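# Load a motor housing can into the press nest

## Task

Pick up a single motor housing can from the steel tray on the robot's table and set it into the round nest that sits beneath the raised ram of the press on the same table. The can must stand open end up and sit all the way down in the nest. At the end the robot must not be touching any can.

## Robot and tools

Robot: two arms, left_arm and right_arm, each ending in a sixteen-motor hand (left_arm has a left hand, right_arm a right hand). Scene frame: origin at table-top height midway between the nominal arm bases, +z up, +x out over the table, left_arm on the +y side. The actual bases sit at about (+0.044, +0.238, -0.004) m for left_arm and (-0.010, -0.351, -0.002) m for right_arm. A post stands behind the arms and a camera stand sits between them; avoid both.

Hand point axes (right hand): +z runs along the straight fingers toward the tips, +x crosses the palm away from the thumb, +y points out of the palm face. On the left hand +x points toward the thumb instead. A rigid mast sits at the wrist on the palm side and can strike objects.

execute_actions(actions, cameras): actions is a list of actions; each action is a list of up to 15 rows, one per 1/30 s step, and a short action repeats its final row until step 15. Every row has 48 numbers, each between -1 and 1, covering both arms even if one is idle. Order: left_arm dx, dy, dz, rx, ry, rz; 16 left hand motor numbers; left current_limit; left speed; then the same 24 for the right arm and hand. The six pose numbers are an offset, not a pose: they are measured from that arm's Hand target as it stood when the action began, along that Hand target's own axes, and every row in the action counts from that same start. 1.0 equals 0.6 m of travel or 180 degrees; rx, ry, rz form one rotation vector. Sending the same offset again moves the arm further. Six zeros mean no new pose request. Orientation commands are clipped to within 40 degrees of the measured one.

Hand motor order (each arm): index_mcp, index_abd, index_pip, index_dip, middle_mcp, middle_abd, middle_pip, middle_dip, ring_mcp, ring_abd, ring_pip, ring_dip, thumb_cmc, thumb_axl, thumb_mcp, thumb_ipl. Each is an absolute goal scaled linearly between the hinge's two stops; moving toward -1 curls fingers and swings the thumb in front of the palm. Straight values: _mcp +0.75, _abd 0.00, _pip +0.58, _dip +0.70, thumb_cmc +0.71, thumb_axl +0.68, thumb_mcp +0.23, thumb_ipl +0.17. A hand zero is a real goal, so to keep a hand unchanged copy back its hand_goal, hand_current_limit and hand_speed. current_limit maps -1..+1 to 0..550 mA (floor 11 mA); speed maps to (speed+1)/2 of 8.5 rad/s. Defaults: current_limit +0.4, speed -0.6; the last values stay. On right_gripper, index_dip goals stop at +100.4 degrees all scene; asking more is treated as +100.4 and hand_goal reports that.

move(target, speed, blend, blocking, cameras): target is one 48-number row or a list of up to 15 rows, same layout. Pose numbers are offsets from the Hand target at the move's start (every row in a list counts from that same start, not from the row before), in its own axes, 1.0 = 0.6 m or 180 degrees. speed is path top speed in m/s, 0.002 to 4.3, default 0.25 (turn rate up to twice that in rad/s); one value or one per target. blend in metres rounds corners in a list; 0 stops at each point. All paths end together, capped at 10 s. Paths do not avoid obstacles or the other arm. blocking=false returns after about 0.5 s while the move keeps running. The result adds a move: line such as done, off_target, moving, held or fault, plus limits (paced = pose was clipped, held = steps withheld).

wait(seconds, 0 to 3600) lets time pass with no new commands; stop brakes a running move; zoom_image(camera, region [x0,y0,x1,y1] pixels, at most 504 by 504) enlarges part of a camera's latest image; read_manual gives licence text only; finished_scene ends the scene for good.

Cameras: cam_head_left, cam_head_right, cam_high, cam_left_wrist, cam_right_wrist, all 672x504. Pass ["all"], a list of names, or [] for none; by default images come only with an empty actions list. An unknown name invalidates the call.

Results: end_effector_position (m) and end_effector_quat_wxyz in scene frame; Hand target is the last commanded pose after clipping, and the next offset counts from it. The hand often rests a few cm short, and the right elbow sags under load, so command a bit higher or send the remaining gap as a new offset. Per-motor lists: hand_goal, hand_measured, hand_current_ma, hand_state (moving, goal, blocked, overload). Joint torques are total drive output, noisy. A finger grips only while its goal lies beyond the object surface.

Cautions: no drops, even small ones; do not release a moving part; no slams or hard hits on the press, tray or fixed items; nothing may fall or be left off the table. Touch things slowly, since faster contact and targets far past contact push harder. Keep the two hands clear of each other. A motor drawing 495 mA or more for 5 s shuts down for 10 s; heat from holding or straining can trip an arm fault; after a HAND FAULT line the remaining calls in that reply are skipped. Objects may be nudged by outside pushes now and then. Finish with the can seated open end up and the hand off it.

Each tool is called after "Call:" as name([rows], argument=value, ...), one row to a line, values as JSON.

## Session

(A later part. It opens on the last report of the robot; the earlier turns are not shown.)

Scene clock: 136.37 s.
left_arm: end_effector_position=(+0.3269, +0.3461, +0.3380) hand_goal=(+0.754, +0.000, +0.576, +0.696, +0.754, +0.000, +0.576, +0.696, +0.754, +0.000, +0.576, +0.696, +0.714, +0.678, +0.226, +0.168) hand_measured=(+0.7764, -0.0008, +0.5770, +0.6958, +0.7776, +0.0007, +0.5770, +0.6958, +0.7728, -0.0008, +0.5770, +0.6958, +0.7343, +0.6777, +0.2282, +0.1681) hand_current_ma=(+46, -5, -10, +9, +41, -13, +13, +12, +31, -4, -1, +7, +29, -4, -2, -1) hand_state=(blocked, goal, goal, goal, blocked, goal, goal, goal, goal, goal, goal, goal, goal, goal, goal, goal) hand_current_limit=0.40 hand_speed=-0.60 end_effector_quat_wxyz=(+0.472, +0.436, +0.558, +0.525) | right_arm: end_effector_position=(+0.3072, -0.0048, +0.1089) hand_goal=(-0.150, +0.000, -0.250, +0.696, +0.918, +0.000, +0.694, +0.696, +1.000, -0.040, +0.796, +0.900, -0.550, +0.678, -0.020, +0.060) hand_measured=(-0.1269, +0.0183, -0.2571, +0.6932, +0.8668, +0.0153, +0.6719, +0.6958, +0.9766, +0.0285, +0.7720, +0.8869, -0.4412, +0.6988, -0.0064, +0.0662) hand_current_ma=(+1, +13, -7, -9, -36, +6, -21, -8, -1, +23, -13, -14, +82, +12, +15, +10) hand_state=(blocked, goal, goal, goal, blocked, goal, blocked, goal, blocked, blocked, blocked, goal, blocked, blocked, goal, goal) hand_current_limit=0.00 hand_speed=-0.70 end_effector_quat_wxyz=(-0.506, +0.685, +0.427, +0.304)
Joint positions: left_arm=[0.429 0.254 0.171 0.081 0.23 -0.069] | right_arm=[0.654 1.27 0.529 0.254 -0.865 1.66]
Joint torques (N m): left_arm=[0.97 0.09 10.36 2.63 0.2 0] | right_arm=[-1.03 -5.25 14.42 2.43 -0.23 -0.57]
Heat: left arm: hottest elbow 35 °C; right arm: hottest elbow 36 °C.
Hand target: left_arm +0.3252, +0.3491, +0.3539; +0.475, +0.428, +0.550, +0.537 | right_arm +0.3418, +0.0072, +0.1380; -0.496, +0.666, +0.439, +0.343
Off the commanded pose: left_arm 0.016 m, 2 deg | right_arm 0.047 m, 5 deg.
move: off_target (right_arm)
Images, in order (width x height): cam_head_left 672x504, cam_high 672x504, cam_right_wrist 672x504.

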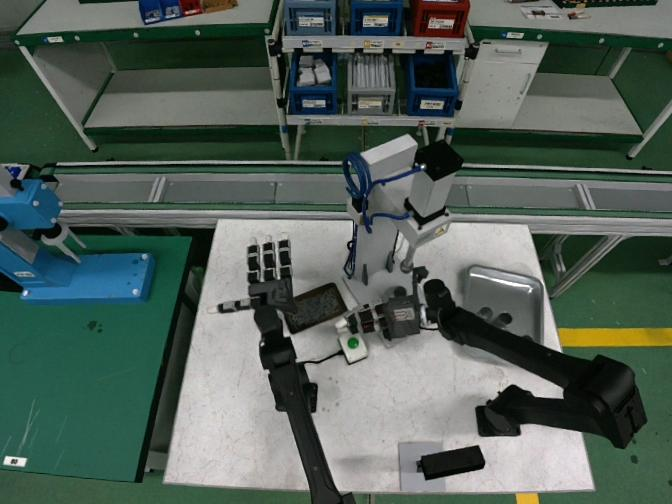

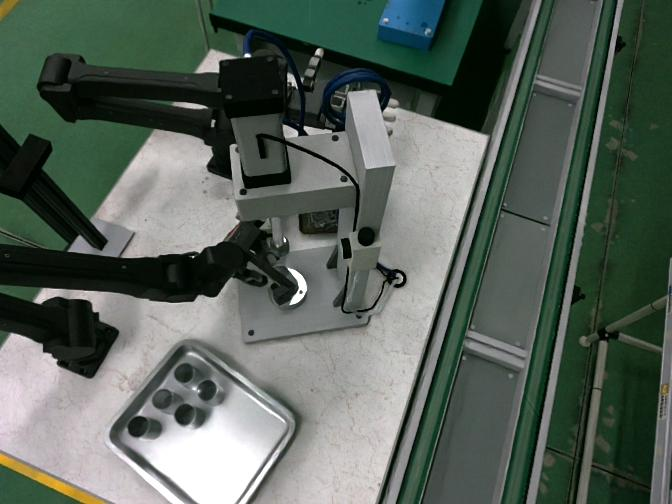

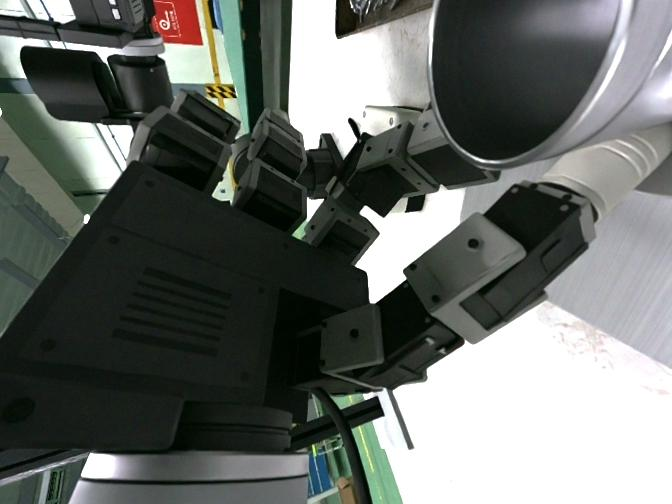

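Call:
move([
  [0,0,0,0,0,0,0.754,0,0.576,0.696,0.754,0,0.576,0.696,0.754,0,0.576,0.696,0.714,0.678,0.226,0.168,0.4,-0.6, 0.0302,-0.0197,-0.0102,0,0,0,-0.15,0,-0.25,0.696,0.918,0,0.693,0.696,1.0,-0.04,0.796,0.9,-0.6,0.678,-0.02,0.06,0.0,-0.7],
], speed=0.03, cameras=["cam_right_wrist","cam_high","cam_head_left"])

Call:
zoom_image(camera="cam_high", region=[245, 245, 315, 315])

Call:
zoom_image(camera="cam_head_left", region=[370, 260, 430, 320])

Scene clock: 138.77 s.
left_arm: end_effector_position=(+0.3269, +0.3461, +0.3380) hand_goal=(+0.754, +0.000, +0.576, +0.696, +0.754, +0.000, +0.576, +0.696, +0.754, +0.000, +0.576, +0.696, +0.714, +0.678, +0.226, +0.168) hand_measured=(+0.7776, -0.0008, +0.5770, +0.6958, +0.7776, +0.0007, +0.5770, +0.6958, +0.7740, -0.0008, +0.5770, +0.6958, +0.7343, +0.6777, +0.2282, +0.1672) hand_current_ma=(+46, -8, -12, +5, +39, -9, +13, +10, +29, -8, +2, +10, +34, -4, -3, -6) hand_state=(blocked, goal, goal, goal, blocked, goal, goal, goal, goal, goal, goal, goal, goal, goal, goal, goal) hand_current_limit=0.40 hand_speed=-0.60 end_effector_quat_wxyz=(+0.472, +0.436, +0.558, +0.525) | right_arm: end_effector_position=(+0.3146, -0.0031, +0.1270) hand_goal=(-0.150, +0.000, -0.250, +0.696, +0.918, +0.000, +0.694, +0.696, +1.000, -0.040, +0.796, +0.900, -0.600, +0.678, -0.020, +0.060) hand_measured=(-0.1257, +0.0183, -0.2532, +0.6932, +0.8680, +0.0153, +0.6719, +0.6958, +0.9766, +0.0285, +0.7733, +0.8869, -0.4412, +0.6999, -0.0074, +0.0662) hand_current_ma=(+0, +11, -9, -12, -34, +9, -16, -9, -6, +21, -15, -20, +117, +8, +10, +12) hand_state=(blocked, goal, goal, goal, blocked, goal, blocked, goal, blocked, blocked, blocked, goal, blocked, blocked, goal, goal) hand_current_limit=0.00 hand_speed=-0.70 end_effector_quat_wxyz=(-0.500, +0.685, +0.430, +0.310)
Joint positions: left_arm=[0.429 0.254 0.171 0.081 0.23 -0.069] | right_arm=[0.651 1.241 0.566 0.187 -0.856 1.644]
Joint torques (N m): left_arm=[0.91 -0.03 10.4 2.63 0.18 -0.01] | right_arm=[0.09 -7.47 13.89 2.13 -0.34 -0.36]
Heat: left arm: hottest elbow 35 °C; right arm: hottest elbow 36 °C.
Hand target: left_arm +0.3252, +0.3491, +0.3539; +0.475, +0.428, +0.550, +0.537 | right_arm +0.3375, +0.0071, +0.1601; -0.496, +0.666, +0.439, +0.343
Off the commanded pose: left_arm 0.016 m, 2 deg | right_arm 0.042 m, 4 deg.
move: off_target (right_arm)
Images, in order (width x height): cam_head_left 672x504, cam_high 672x504, cam_right_wrist 672x504.

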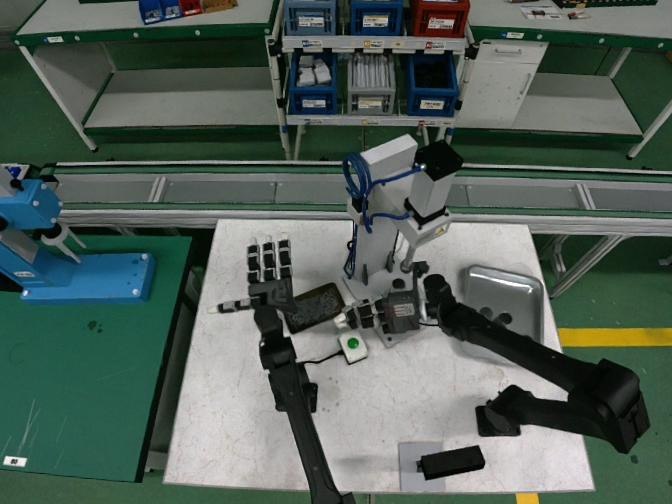

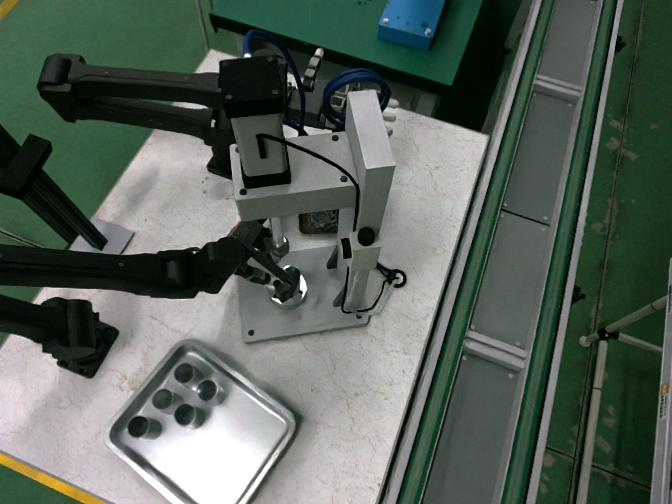

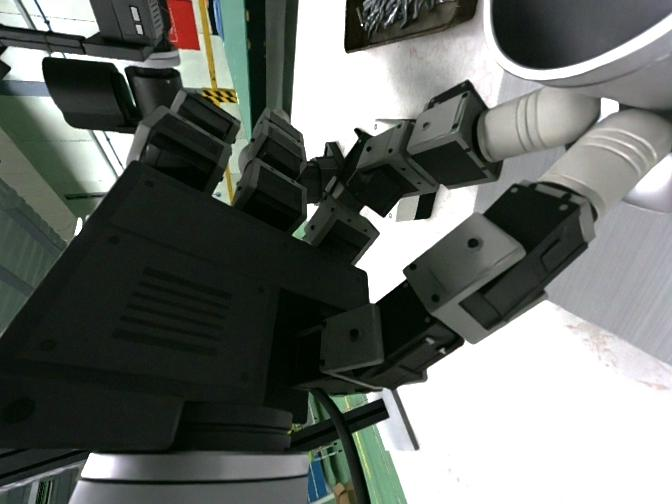

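Scaled by 7.200.

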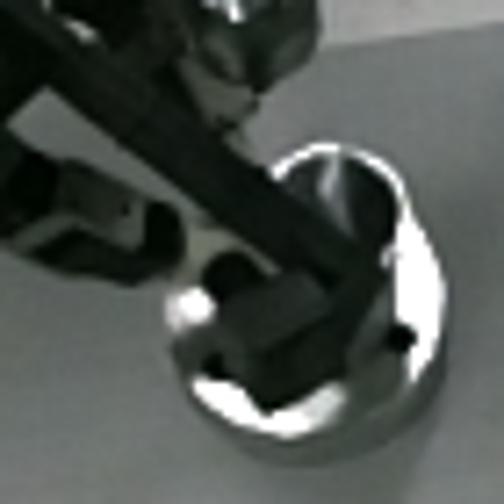

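Scaled by 8.400.

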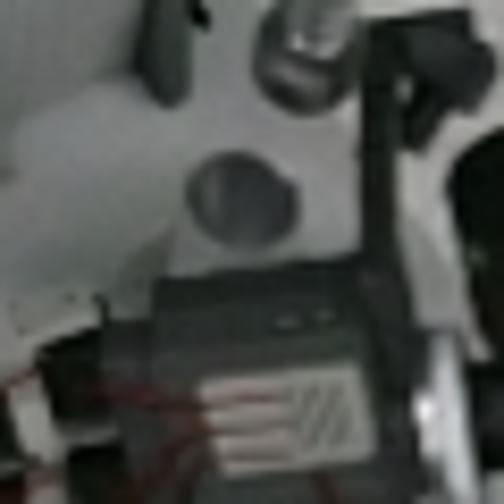

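Call:
move([
  [0,0,0,0,0,0,0.754,0,0.576,0.696,0.754,0,0.576,0.696,0.754,0,0.576,0.696,0.714,0.678,0.226,0.168,0.4,-0.6, -0.1188,-0.081,-0.0038,0,0,0,-0.15,0,-0.25,0.696,0.918,0,0.693,0.696,1.0,-0.04,0.796,0.9,-0.55,0.678,-0.02,0.06,0.0,-0.7],
], speed=0.035, cameras=["cam_right_wrist","cam_high","cam_head_left"])

Call:
zoom_image(camera="cam_high", region=[245, 245, 315, 315])

Call:
zoom_image(camera="cam_head_left", region=[370, 260, 430, 320])

Scene clock: 142.80 s.
left_arm: end_effector_position=(+0.3269, +0.3461, +0.3380) hand_goal=(+0.754, +0.000, +0.576, +0.696, +0.754, +0.000, +0.576, +0.696, +0.754, +0.000, +0.576, +0.696, +0.714, +0.678, +0.226, +0.168) hand_measured=(+0.7776, -0.0008, +0.5770, +0.6958, +0.7776, +0.0007, +0.5770, +0.6958, +0.7728, +0.0007, +0.5757, +0.6958, +0.7343, +0.6777, +0.2282, +0.1681) hand_current_ma=(+52, -10, -9, +9, +41, -7, +8, +14, +32, -8, -2, +8, +34, -1, -2, -6) hand_state=(blocked, goal, goal, goal, blocked, goal, goal, goal, goal, goal, goal, goal, goal, goal, goal, goal) hand_current_limit=0.40 hand_speed=-0.60 end_effector_quat_wxyz=(+0.472, +0.436, +0.558, +0.525) | right_arm: end_effector_position=(+0.2710, -0.0068, +0.1140) hand_goal=(-0.150, +0.000, -0.250, +0.696, +0.918, +0.000, +0.694, +0.696, +1.000, -0.040, +0.796, +0.900, -0.550, +0.678, -0.020, +0.060) hand_measured=(-0.1245, +0.0183, -0.2494, +0.6983, +0.8668, +0.0139, +0.6719, +0.6958, +0.9766, +0.0285, +0.7733, +0.8869, -0.4437, +0.6999, -0.0093, +0.0662) hand_current_ma=(+4, +13, -7, -5, -36, +5, -18, -7, -3, +25, -14, -14, +76, +7, +12, +11) hand_state=(blocked, goal, goal, goal, blocked, goal, blocked, goal, blocked, blocked, blocked, goal, blocked, blocked, goal, goal) hand_current_limit=0.00 hand_speed=-0.70 end_effector_quat_wxyz=(-0.492, +0.669, +0.440, +0.342)
Joint positions: left_arm=[0.429 0.254 0.171 0.081 0.23 -0.069] | right_arm=[0.748 1.17 0.416 0.358 -0.749 1.676]
Joint torques (N m): left_arm=[1.08 0.03 10.35 2.63 0.19 0] | right_arm=[1.85 -6.01 7.36 3.18 -0.23 -0.04]
Heat: left arm: hottest elbow 35 °C; right arm: hottest elbow 36 °C.
Hand target: left_arm +0.3252, +0.3491, +0.3539; +0.475, +0.428, +0.550, +0.537 | right_arm +0.2653, -0.0065, +0.1145; -0.496, +0.666, +0.439, +0.343
Off the commanded pose: left_arm 0.016 m, 2 deg | right_arm 0.006 m, 1 deg.
move: done
Images, in order (width x height): cam_head_left 672x504, cam_high 672x504, cam_right_wrist 672x504.

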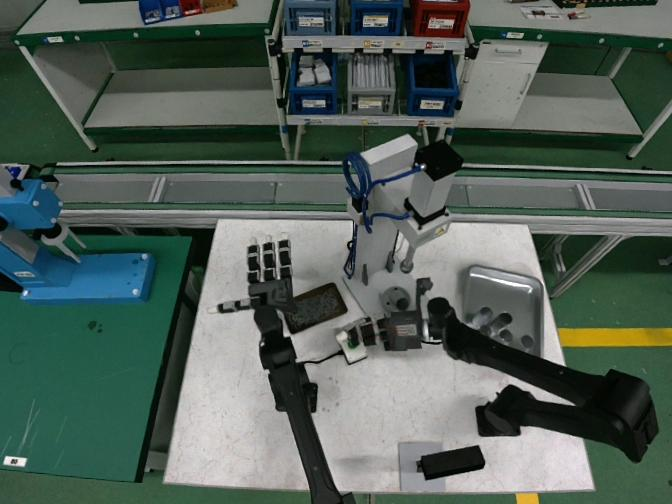

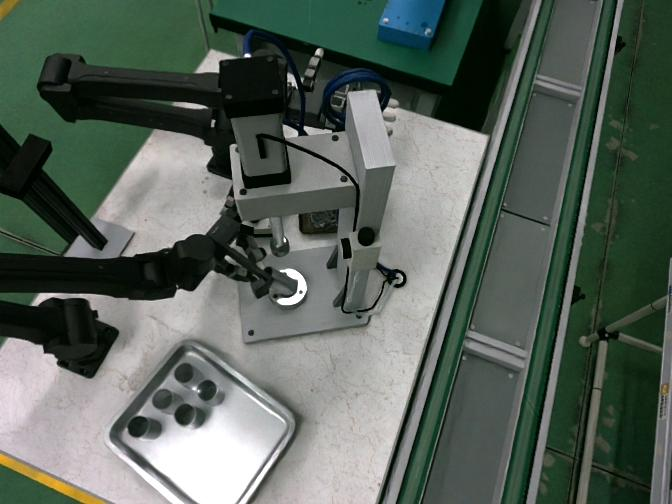

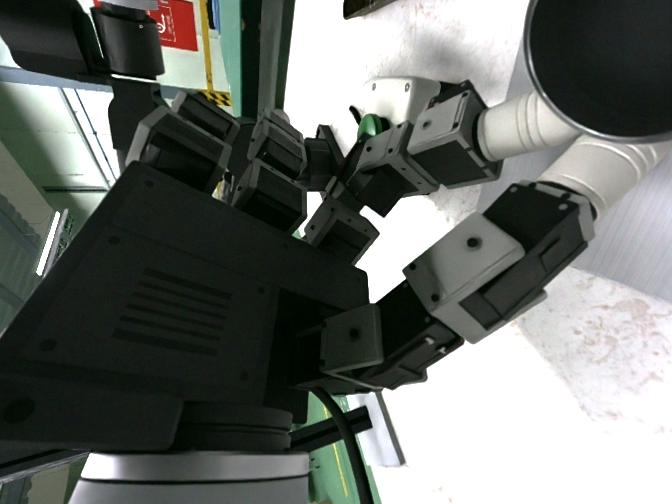

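Scaled by 7.200.

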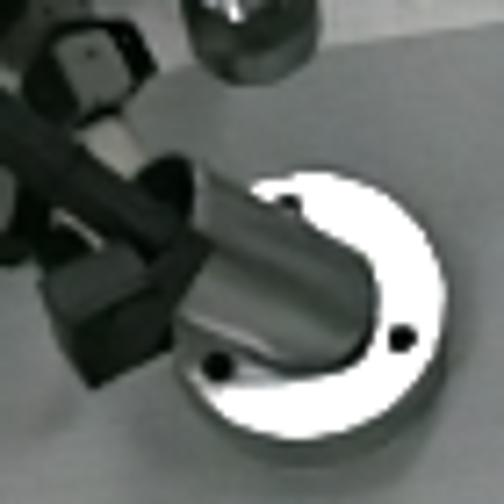

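Scaled by 8.400.

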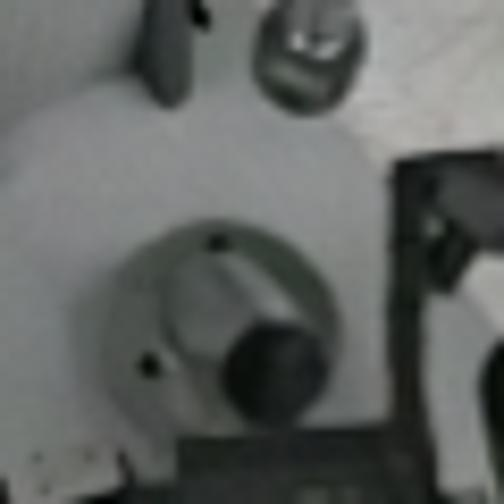

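Call:
move(target=[0,0,0,0,0,0,0.754,0,0.576,0.696,0.754,0,0.576,0.696,0.754,0,0.576,0.696,0.714,0.678,0.226,0.168,0.4,-0.6, -0.0129,-0.0307,-0.0009,0,0,0,-0.15,0,-0.25,0.696,0.918,0,0.693,0.696,1.0,-0.04,0.796,0.9,-0.5,0.678,-0.02,0.06,0.0,-0.7], speed=0.05, cameras=[])

Call:
move(target=[0,0,0,0,0,0,0.754,0,0.576,0.696,0.754,0,0.576,0.696,0.754,0,0.576,0.696,0.714,0.678,0.226,0.168,0.4,-0.6, 0,0,0,0,0,0,0.30,0,-0.15,0.696,0.918,0,0.693,0.696,1.0,-0.04,0.796,0.9,-0.5,0.678,0.36,0.06,0.2,-0.6], speed=0.05, cameras=["cam_right_wrist","cam_high","cam_head_left"])

Call:
zoom_image(camera="cam_high", region=[235, 235, 315, 315])

Call:
zoom_image(camera="cam_head_left", region=[370, 260, 430, 320])

Scene clock: 145.20 s.
left_arm: end_effector_position=(+0.3269, +0.3461, +0.3380) hand_goal=(+0.754, +0.000, +0.576, +0.696, +0.754, +0.000, +0.576, +0.696, +0.754, +0.000, +0.576, +0.696, +0.714, +0.678, +0.226, +0.168) hand_measured=(+0.7764, -0.0008, +0.5770, +0.6958, +0.7776, +0.0007, +0.5770, +0.6958, +0.7740, +0.0007, +0.5770, +0.6971, +0.7343, +0.6777, +0.2282, +0.1681) hand_current_ma=(+53, -15, -10, +4, +42, -13, +7, +12, +32, -3, +8, +7, +37, -1, -6, -5) hand_state=(blocked, goal, goal, goal, blocked, goal, goal, goal, goal, goal, goal, goal, goal, goal, goal, goal) hand_current_limit=0.40 hand_speed=-0.60 end_effector_quat_wxyz=(+0.472, +0.436, +0.558, +0.525) | right_arm: end_effector_position=(+0.2510, -0.0066, +0.1144) hand_goal=(-0.150, +0.000, -0.250, +0.696, +0.918, +0.000, +0.694, +0.696, +1.000, -0.040, +0.796, +0.900, -0.500, +0.678, -0.020, +0.060) hand_measured=(-0.1245, +0.0183, -0.2494, +0.6983, +0.8668, +0.0153, +0.6719, +0.6958, +0.9766, +0.0285, +0.7733, +0.8869, -0.4437, +0.6988, -0.0084, +0.0662) hand_current_ma=(+5, +11, -9, -9, -34, +9, -19, -7, +0, +24, -10, -11, +42, +11, +15, +7) hand_state=(blocked, goal, goal, goal, blocked, goal, blocked, goal, blocked, blocked, blocked, goal, blocked, blocked, goal, goal) hand_current_limit=0.00 hand_speed=-0.70 end_effector_quat_wxyz=(-0.492, +0.669, +0.440, +0.342)
Joint positions: left_arm=[0.429 0.254 0.171 0.081 0.23 -0.069] | right_arm=[0.8 1.122 0.381 0.363 -0.701 1.7]
Joint torques (N m): left_arm=[1.08 0.03 10.37 2.67 0.19 -0.02] | right_arm=[1.85 -5.25 7.46 3.26 -0.19 -0.03]
Heat: left arm: hottest elbow 35 °C; right arm: hottest elbow 36 °C.
Hand target: left_arm +0.3252, +0.3491, +0.3539; +0.475, +0.428, +0.550, +0.537 | right_arm +0.2456, -0.0067, +0.1146; -0.496, +0.666, +0.439, +0.343
Off the commanded pose: left_arm 0.016 m, 2 deg | right_arm 0.006 m, 1 deg.
move: done

Scene clock: 145.90 s.
left_arm: end_effector_position=(+0.3269, +0.3461, +0.3380) hand_goal=(+0.754, +0.000, +0.576, +0.696, +0.754, +0.000, +0.576, +0.696, +0.754, +0.000, +0.576, +0.696, +0.714, +0.678, +0.226, +0.168) hand_measured=(+0.7764, +0.0007, +0.5770, +0.6958, +0.7776, +0.0007, +0.5770, +0.6971, +0.7728, -0.0008, +0.5770, +0.6958, +0.7343, +0.6777, +0.2282, +0.1672) hand_current_ma=(+53, -13, -10, +9, +34, -8, +11, +8, +36, -15, +1, +6, +26, -4, -5, -1) hand_state=(blocked, goal, goal, goal, blocked, goal, goal, goal, goal, goal, goal, goal, goal, goal, goal, goal) hand_current_limit=0.40 hand_speed=-0.60 end_effector_quat_wxyz=(+0.472, +0.436, +0.558, +0.525) | right_arm: end_effector_position=(+0.2509, -0.0067, +0.1142) hand_goal=(+0.300, +0.000, -0.150, +0.696, +0.918, +0.000, +0.694, +0.696, +1.000, -0.040, +0.796, +0.900, -0.500, +0.678, +0.360, +0.060) hand_measured=(+0.2916, +0.0183, -0.1531, +0.6983, +0.8680, +0.0153, +0.6719, +0.6958, +0.9766, +0.0285, +0.7733, +0.8869, -0.4437, +0.6841, +0.3450, +0.0604) hand_current_ma=(-15, +11, -8, -6, -35, +7, -19, -7, -5, +20, -12, -15, +35, +3, +6, +12) hand_state=(goal, goal, goal, goal, blocked, goal, blocked, goal, blocked, blocked, blocked, goal, blocked, goal, goal, goal) hand_current_limit=0.20 hand_speed=-0.60 end_effector_quat_wxyz=(-0.492, +0.669, +0.440, +0.342)
Joint positions: left_arm=[0.429 0.254 0.171 0.081 0.23 -0.069] | right_arm=[0.8 1.122 0.381 0.363 -0.7 1.701]
Joint torques (N m): left_arm=[0.97 0.15 10.39 2.66 0.19 0] | right_arm=[1.79 -5.3 7.46 3.25 -0.23 -0.01]
Heat: left arm: hottest elbow 35 °C; right arm: hottest elbow 36 °C.
Hand target: left_arm +0.3252, +0.3491, +0.3539; +0.475, +0.428, +0.550, +0.537 | right_arm +0.2454, -0.0067, +0.1145; -0.496, +0.666, +0.439, +0.343
Off the commanded pose: left_arm 0.016 m, 2 deg | right_arm 0.005 m, 1 deg.
move: done
Images, in order (width x height): cam_head_left 672x504, cam_high 672x504, cam_right_wrist 672x504.

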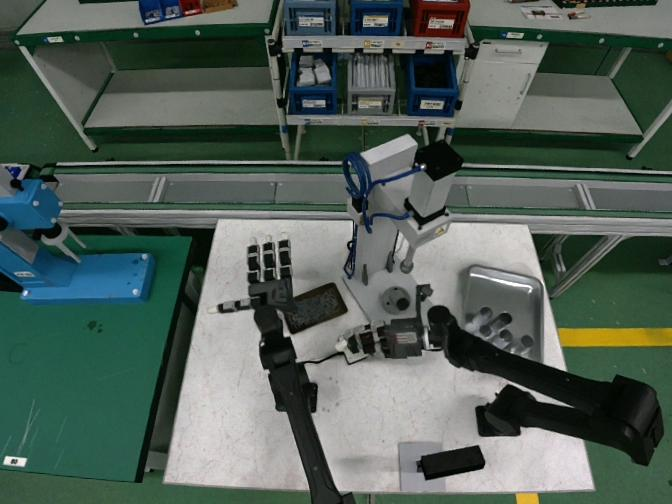

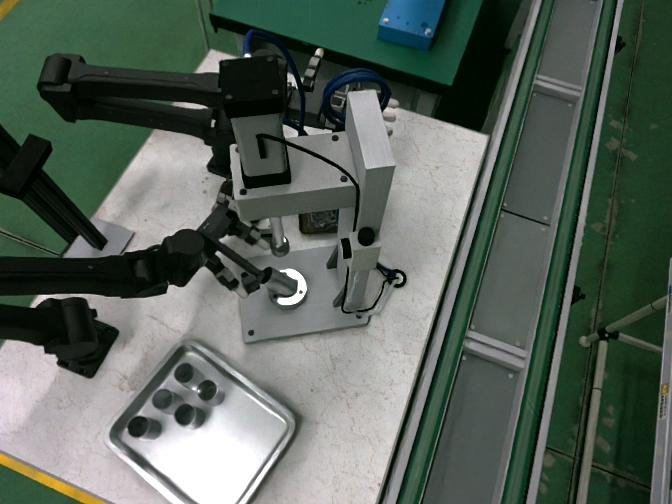

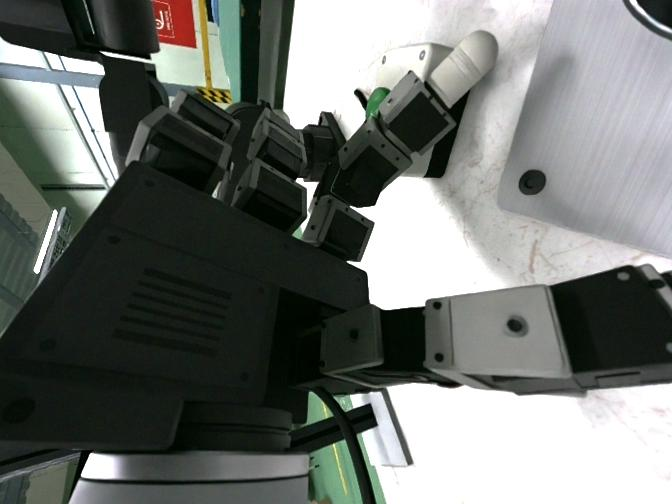

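Scaled by 6.300.

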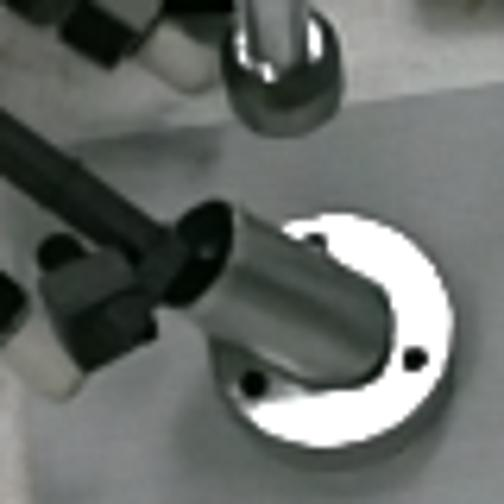

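Scaled by 8.400.

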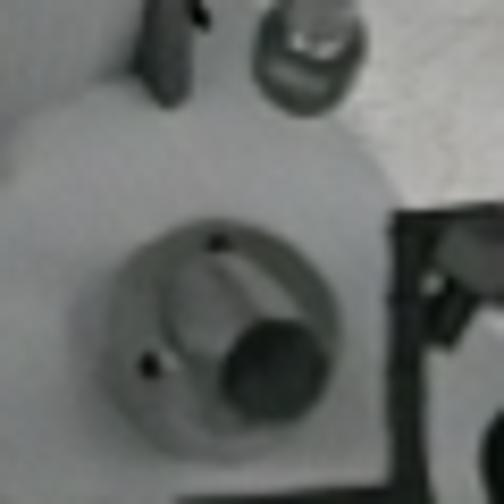

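Call:
move([
  [0,0,0,0,0,0,0.754,0,0.576,0.696,0.754,0,0.576,0.696,0.754,0,0.576,0.696,0.714,0.678,0.226,0.168,0.4,-0.6, 0.0501,0.0041,0.0053,0,0,0,0.30,0,-0.15,0.696,0.918,0,0.693,0.696,1.0,-0.04,0.796,0.9,-0.5,0.678,0.36,0.06,0.2,-0.6],
  [0,0,0,0,0,0,0.754,0,0.576,0.696,0.754,0,0.576,0.696,0.754,0,0.576,0.696,0.714,0.678,0.226,0.168,0.4,-0.6, 0.0795,0.1018,-0.0087,0,0,0,0.30,0,-0.15,0.696,0.918,0,0.693,0.696,1.0,-0.04,0.796,0.9,-0.5,0.678,0.36,0.06,0.2,-0.6],
], speed=0.05, cameras=["cam_right_wrist","cam_high","cam_head_left"])

Call:
zoom_image(camera="cam_high", region=[235, 235, 315, 315])

Call:
zoom_image(camera="cam_right_wrist", region=[372, 0, 672, 300])

Scene clock: 149.03 s.
left_arm: end_effector_position=(+0.3269, +0.3461, +0.3380) hand_goal=(+0.754, +0.000, +0.576, +0.696, +0.754, +0.000, +0.576, +0.696, +0.754, +0.000, +0.576, +0.696, +0.714, +0.678, +0.226, +0.168) hand_measured=(+0.7764, +0.0007, +0.5770, +0.6958, +0.7776, +0.0007, +0.5770, +0.6958, +0.7740, +0.0007, +0.5770, +0.6958, +0.7343, +0.6777, +0.2282, +0.1681) hand_current_ma=(+55, -4, -6, +7, +37, -12, +12, +8, +30, -15, +4, +8, +35, -2, -5, +4) hand_state=(blocked, goal, goal, goal, blocked, goal, goal, goal, goal, goal, goal, goal, goal, goal, goal, goal) hand_current_limit=0.40 hand_speed=-0.60 end_effector_quat_wxyz=(+0.472, +0.436, +0.558, +0.525) | right_arm: end_effector_position=(+0.3008, -0.0178, +0.1169) hand_goal=(+0.300, +0.000, -0.150, +0.696, +0.918, +0.000, +0.694, +0.696, +1.000, -0.040, +0.796, +0.900, -0.500, +0.678, +0.360, +0.060) hand_measured=(+0.2904, +0.0183, -0.1531, +0.6983, +0.8680, +0.0153, +0.6732, +0.6958, +0.9766, +0.0285, +0.7733, +0.8869, -0.4437, +0.6851, +0.3459, +0.0604) hand_current_ma=(-16, +10, -11, -9, -34, +5, -18, -9, -6, +25, -10, -10, +39, +6, +6, +15) hand_state=(goal, goal, goal, goal, blocked, goal, blocked, goal, blocked, blocked, blocked, goal, blocked, goal, goal, goal) hand_current_limit=0.20 hand_speed=-0.60 end_effector_quat_wxyz=(-0.497, +0.677, +0.434, +0.326)
Joint positions: left_arm=[0.429 0.254 0.171 0.081 0.23 -0.069] | right_arm=[0.646 1.207 0.483 0.263 -0.853 1.634]
Joint torques (N m): left_arm=[1.08 0.21 10.35 2.63 0.19 -0.01] | right_arm=[0.15 -4.78 13.2 2.07 -0.65 -0.25]
Heat: left arm: hottest elbow 35 °C; right arm: hottest elbow 36 °C.
Hand target: left_arm +0.3252, +0.3491, +0.3539; +0.475, +0.428, +0.550, +0.537 | right_arm +0.3200, -0.0075, +0.1366; -0.496, +0.666, +0.439, +0.343
Off the commanded pose: left_arm 0.016 m, 2 deg | right_arm 0.029 m, 2 deg.
move: off_target (right_arm)
Images, in order (width x height): cam_head_left 672x504, cam_high 672x504, cam_right_wrist 672x504.

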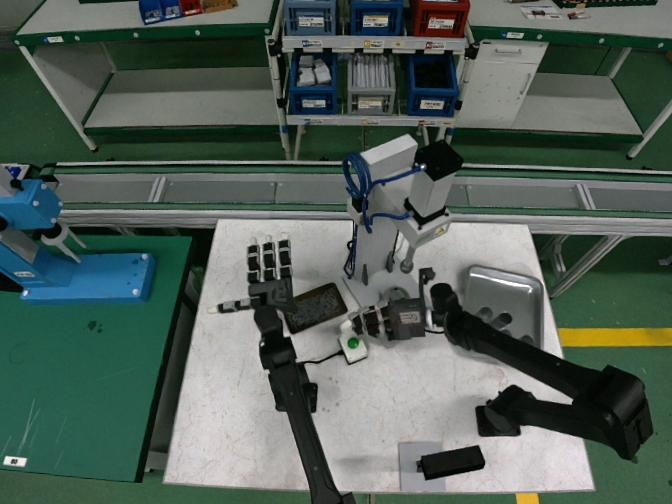

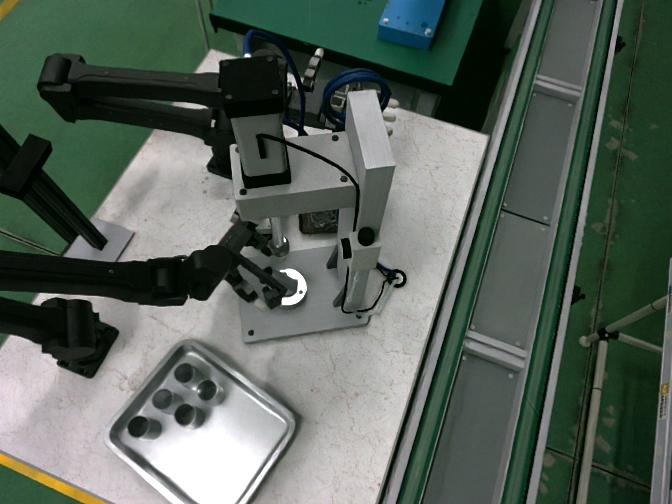

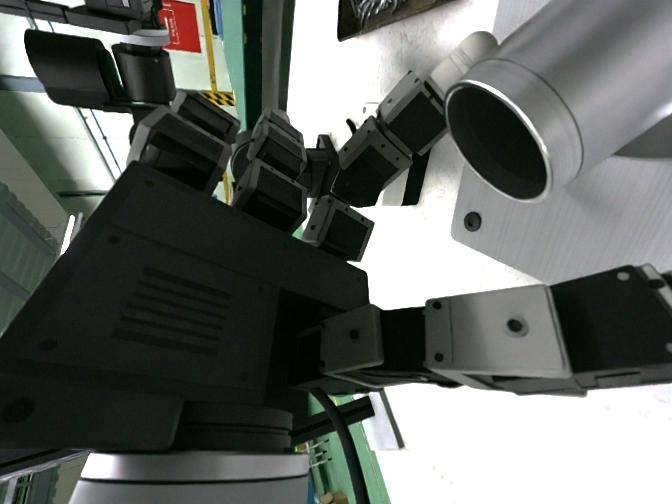

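Scaled by 6.300.

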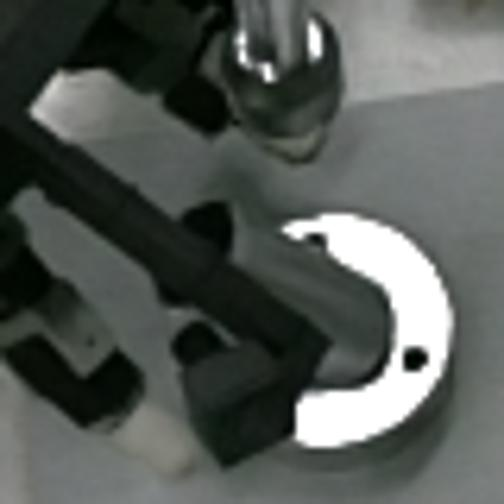

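Scaled by 1.680.

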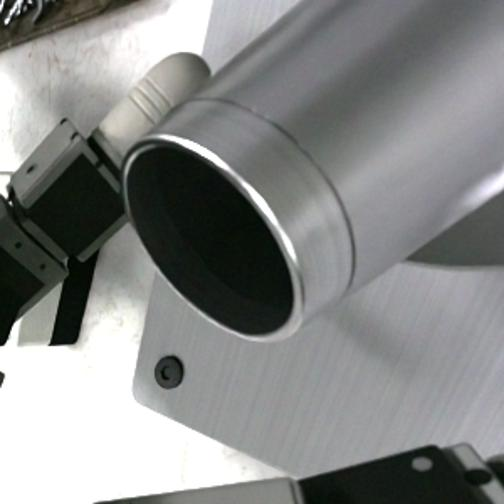

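Call:
move([
  [0,0,0,0,0,0,0.754,0,0.576,0.696,0.754,0,0.576,0.696,0.754,0,0.576,0.696,0.714,0.678,0.226,0.168,0.4,-0.6, 0,0,0,0,0,0,0.06,0,-0.26,0.696,0.918,0,0.693,0.696,1.0,-0.04,0.796,0.9,-0.54,0.678,0.15,0.06,0.1,-0.8],
  [0,0,0,0,0,0,0.754,0,0.576,0.696,0.754,0,0.576,0.696,0.754,0,0.576,0.696,0.714,0.678,0.226,0.168,0.4,-0.6, 0,0,0,0,0,0,-0.1,0,-0.36,0.66,0.918,0,0.693,0.696,1.0,-0.04,0.796,0.9,-0.54,0.678,0.02,0.04,0.1,-0.8],
], speed=0.05, cameras=["cam_right_wrist","cam_high","cam_head_left"])

Call:
zoom_image(camera="cam_high", region=[235, 235, 315, 315])

Call:
zoom_image(camera="cam_right_wrist", region=[372, 0, 672, 300])

Scene clock: 150.43 s.
left_arm: end_effector_position=(+0.3269, +0.3461, +0.3380) hand_goal=(+0.754, +0.000, +0.576, +0.696, +0.754, +0.000, +0.576, +0.696, +0.754, +0.000, +0.576, +0.696, +0.714, +0.678, +0.226, +0.168) hand_measured=(+0.7764, +0.0007, +0.5770, +0.6958, +0.7776, -0.0008, +0.5770, +0.6958, +0.7728, -0.0008, +0.5770, +0.6958, +0.7330, +0.6777, +0.2282, +0.1681) hand_current_ma=(+48, -1, -10, +3, +36, -10, +18, +7, +43, -7, +5, -1, +33, +1, -1, +0) hand_state=(blocked, goal, goal, goal, blocked, goal, goal, goal, goal, goal, goal, goal, goal, goal, goal, goal) hand_current_limit=0.40 hand_speed=-0.60 end_effector_quat_wxyz=(+0.472, +0.436, +0.558, +0.525) | right_arm: end_effector_position=(+0.3007, -0.0177, +0.1167) hand_goal=(-0.100, +0.000, -0.360, +0.660, +0.918, +0.000, +0.694, +0.696, +1.000, -0.040, +0.796, +0.900, -0.540, +0.678, +0.020, +0.040) hand_measured=(+0.0709, +0.0183, -0.2545, +0.6932, +0.8680, +0.0153, +0.6732, +0.6958, +0.9766, +0.0285, +0.7746, +0.8869, -0.4713, +0.6830, +0.1173, +0.0519) hand_current_ma=(+118, +14, +56, +8, -37, +9, -15, -6, +0, +22, -13, -12, +46, +5, +95, +16) hand_state=(blocked, goal, blocked, blocked, blocked, goal, blocked, goal, blocked, blocked, blocked, goal, blocked, goal, blocked, goal) hand_current_limit=0.10 hand_speed=-0.80 end_effector_quat_wxyz=(-0.498, +0.677, +0.434, +0.326)
Joint positions: left_arm=[0.429 0.254 0.171 0.081 0.23 -0.069] | right_arm=[0.646 1.207 0.483 0.263 -0.854 1.633]
Joint torques (N m): left_arm=[1.03 0.03 10.4 2.66 0.19 -0.01] | right_arm=[0.15 -4.72 13.19 2.09 -0.61 -0.27]
Heat: left arm: hottest elbow 35 °C; right arm: hottest elbow 37 °C.
Hand target: left_arm +0.3252, +0.3491, +0.3539; +0.475, +0.428, +0.550, +0.537 | right_arm +0.3200, -0.0075, +0.1365; -0.496, +0.666, +0.439, +0.343
Off the commanded pose: left_arm 0.016 m, 2 deg | right_arm 0.030 m, 2 deg.
move: done; target 2's new numbers were sent with right_arm's hand 0.029 m and 2 deg from that target
Images, in order (width x height): cam_head_left 672x504, cam_high 672x504, cam_right_wrist 672x504.

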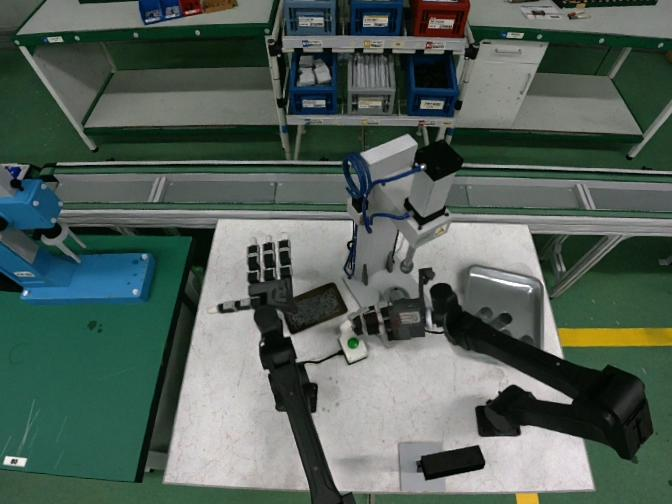

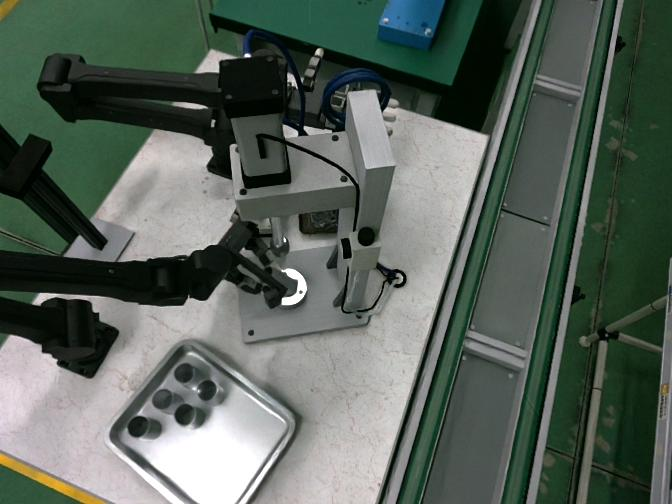

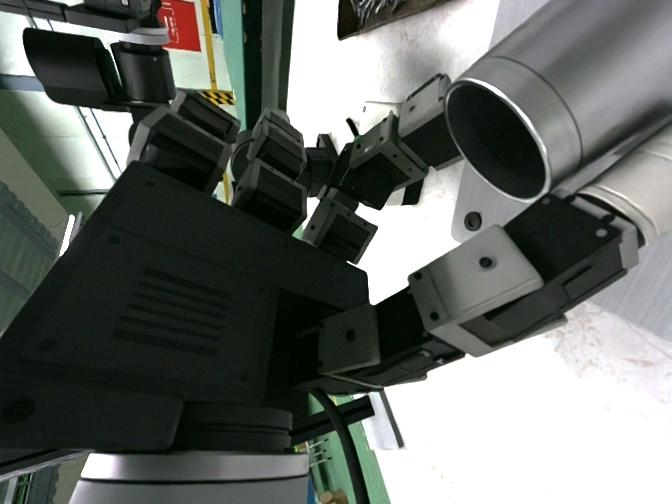

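Scaled by 6.300.

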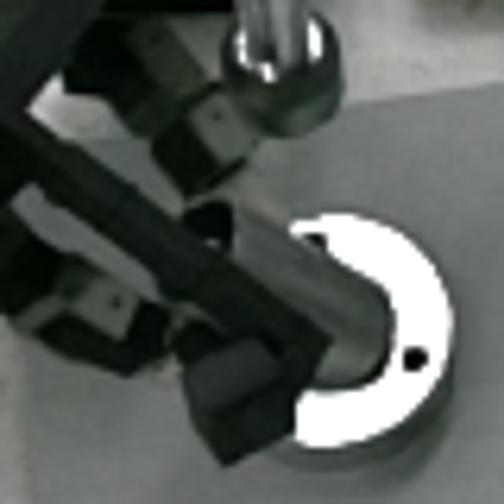

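Scaled by 1.680.

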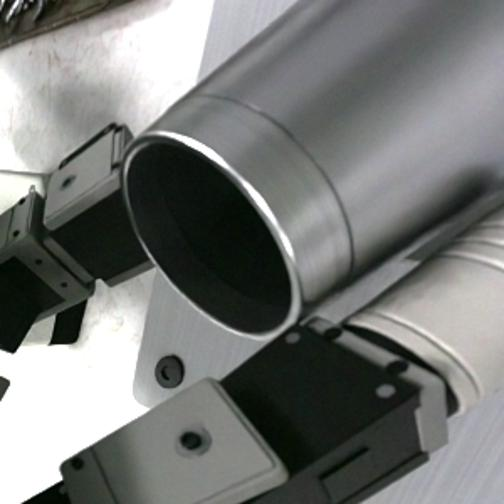

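Call:
move([
  [0,0,0,0,0,0,0.754,0,0.576,0.696,0.754,0,0.576,0.696,0.754,0,0.576,0.696,0.714,0.678,0.226,0.168,0.4,-0.6, 0,0,0,0,0,0,-0.22,0,-0.42,0.62,0.918,0,0.693,0.696,1.0,-0.04,0.796,0.9,-0.56,0.678,-0.08,0.0,0.2,-0.8],
  [0,0,0,0,0,0,0.754,0,0.576,0.696,0.754,0,0.576,0.696,0.754,0,0.576,0.696,0.714,0.678,0.226,0.168,0.4,-0.6, 0.0297,-0.0122,-0.009,0,0,0,-0.22,0,-0.42,0.62,0.918,0,0.693,0.696,1.0,-0.04,0.796,0.9,-0.56,0.678,-0.08,0.0,0.2,-0.8],
], speed=0.05, cameras=["cam_right_wrist","cam_high","cam_head_left"])

Call:
zoom_image(camera="cam_high", region=[235, 235, 315, 315])

Call:
zoom_image(camera="cam_right_wrist", region=[372, 0, 672, 300])

Scene clock: 152.23 s.
left_arm: end_effector_position=(+0.3269, +0.3461, +0.3380) hand_goal=(+0.754, +0.000, +0.576, +0.696, +0.754, +0.000, +0.576, +0.696, +0.754, +0.000, +0.576, +0.696, +0.714, +0.678, +0.226, +0.168) hand_measured=(+0.7764, -0.0008, +0.5770, +0.6958, +0.7776, +0.0007, +0.5770, +0.6958, +0.7728, +0.0007, +0.5770, +0.6958, +0.7330, +0.6777, +0.2282, +0.1672) hand_current_ma=(+50, +2, -7, +12, +39, -11, +10, +8, +33, -14, -2, +1, +32, -1, -4, -5) hand_state=(blocked, goal, goal, goal, blocked, goal, goal, goal, goal, goal, goal, goal, goal, goal, goal, goal) hand_current_limit=0.40 hand_speed=-0.60 end_effector_quat_wxyz=(+0.472, +0.436, +0.558, +0.525) | right_arm: end_effector_position=(+0.2996, -0.0182, +0.1245) hand_goal=(-0.220, +0.000, -0.420, +0.620, +0.918, +0.000, +0.694, +0.696, +1.000, -0.040, +0.796, +0.900, -0.560, +0.678, -0.080, +0.000) hand_measured=(-0.0521, +0.0183, -0.3174, +0.6805, +0.8668, +0.0153, +0.6719, +0.6958, +0.9766, +0.0270, +0.7733, +0.8869, -0.4826, +0.6851, -0.0133, +0.0338) hand_current_ma=(+117, +9, +56, +20, -35, +6, -17, -3, +1, +22, -15, -14, +54, +3, +59, +31) hand_state=(blocked, goal, blocked, blocked, blocked, goal, blocked, goal, blocked, blocked, blocked, goal, blocked, goal, blocked, blocked) hand_current_limit=0.20 hand_speed=-0.80 end_effector_quat_wxyz=(-0.497, +0.684, +0.432, +0.315)
Joint positions: left_arm=[0.429 0.254 0.171 0.081 0.23 -0.069] | right_arm=[0.646 1.18 0.508 0.184 -0.855 1.633]
Joint torques (N m): left_arm=[0.85 0.09 10.39 2.66 0.19 -0.01] | right_arm=[0.26 -6.53 13.83 2.19 -0.52 -0.27]
Heat: left arm: hottest elbow 35 °C; right arm: hottest elbow 37 °C.
Hand target: left_arm +0.3252, +0.3491, +0.3539; +0.475, +0.428, +0.550, +0.537 | right_arm +0.3199, -0.0074, +0.1567; -0.496, +0.666, +0.439, +0.343
Off the commanded pose: left_arm 0.016 m, 2 deg | right_arm 0.039 m, 4 deg.
move: off_target (right_arm)
Images, in order (width x height): cam_head_left 672x504, cam_high 672x504, cam_right_wrist 672x504.

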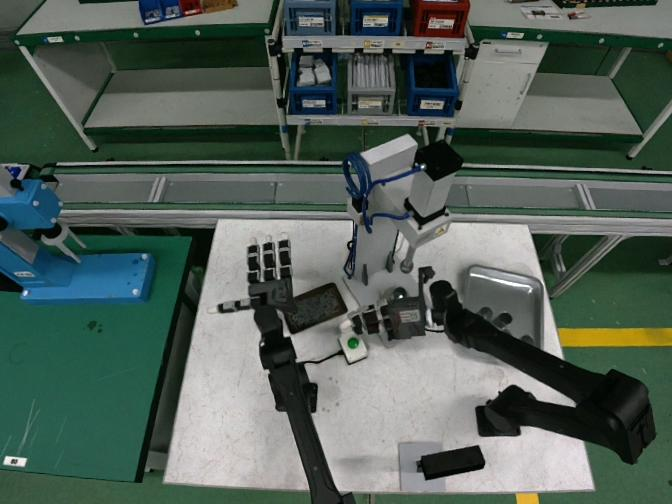

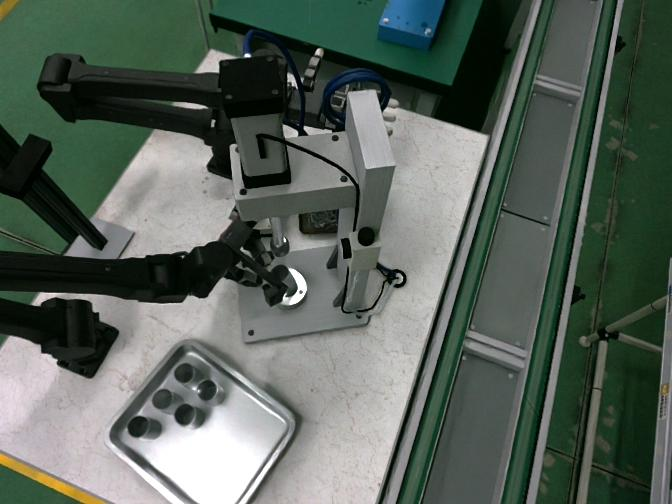

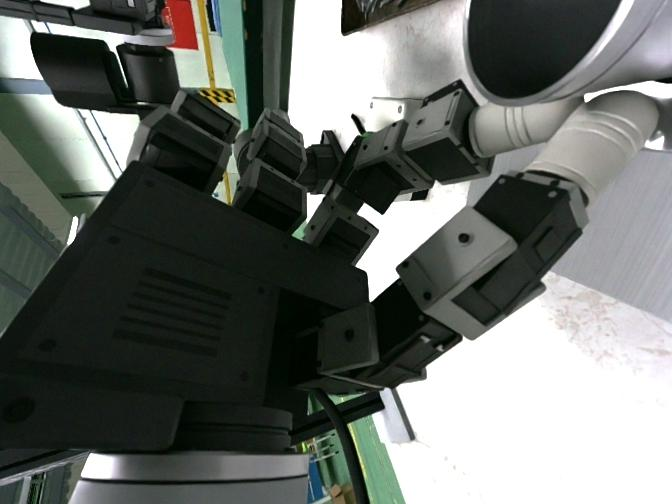

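Scaled by 6.300.

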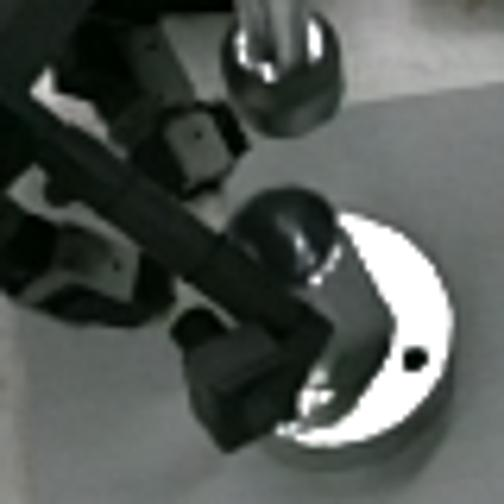

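Scaled by 1.680.

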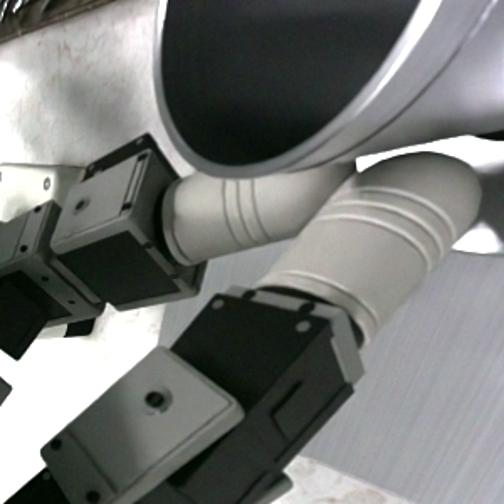

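Call:
zoom_image(camera="cam_head_left", region=[370, 260, 430, 320])

Call:
zoom_image(camera="cam_high", region=[260, 255, 310, 305])

Scaled by 8.400.

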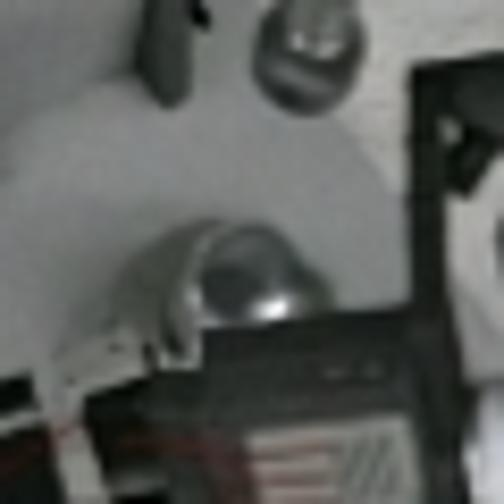

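Scaled by 10.080.

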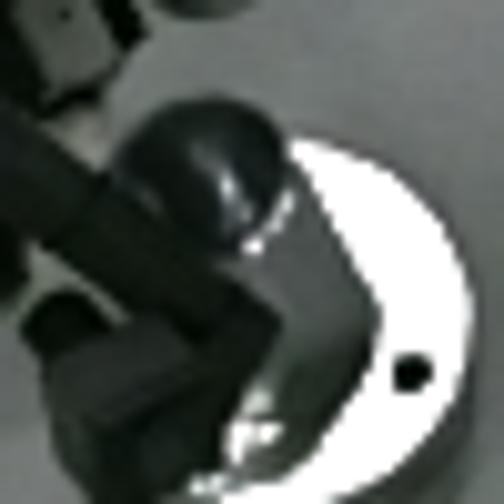

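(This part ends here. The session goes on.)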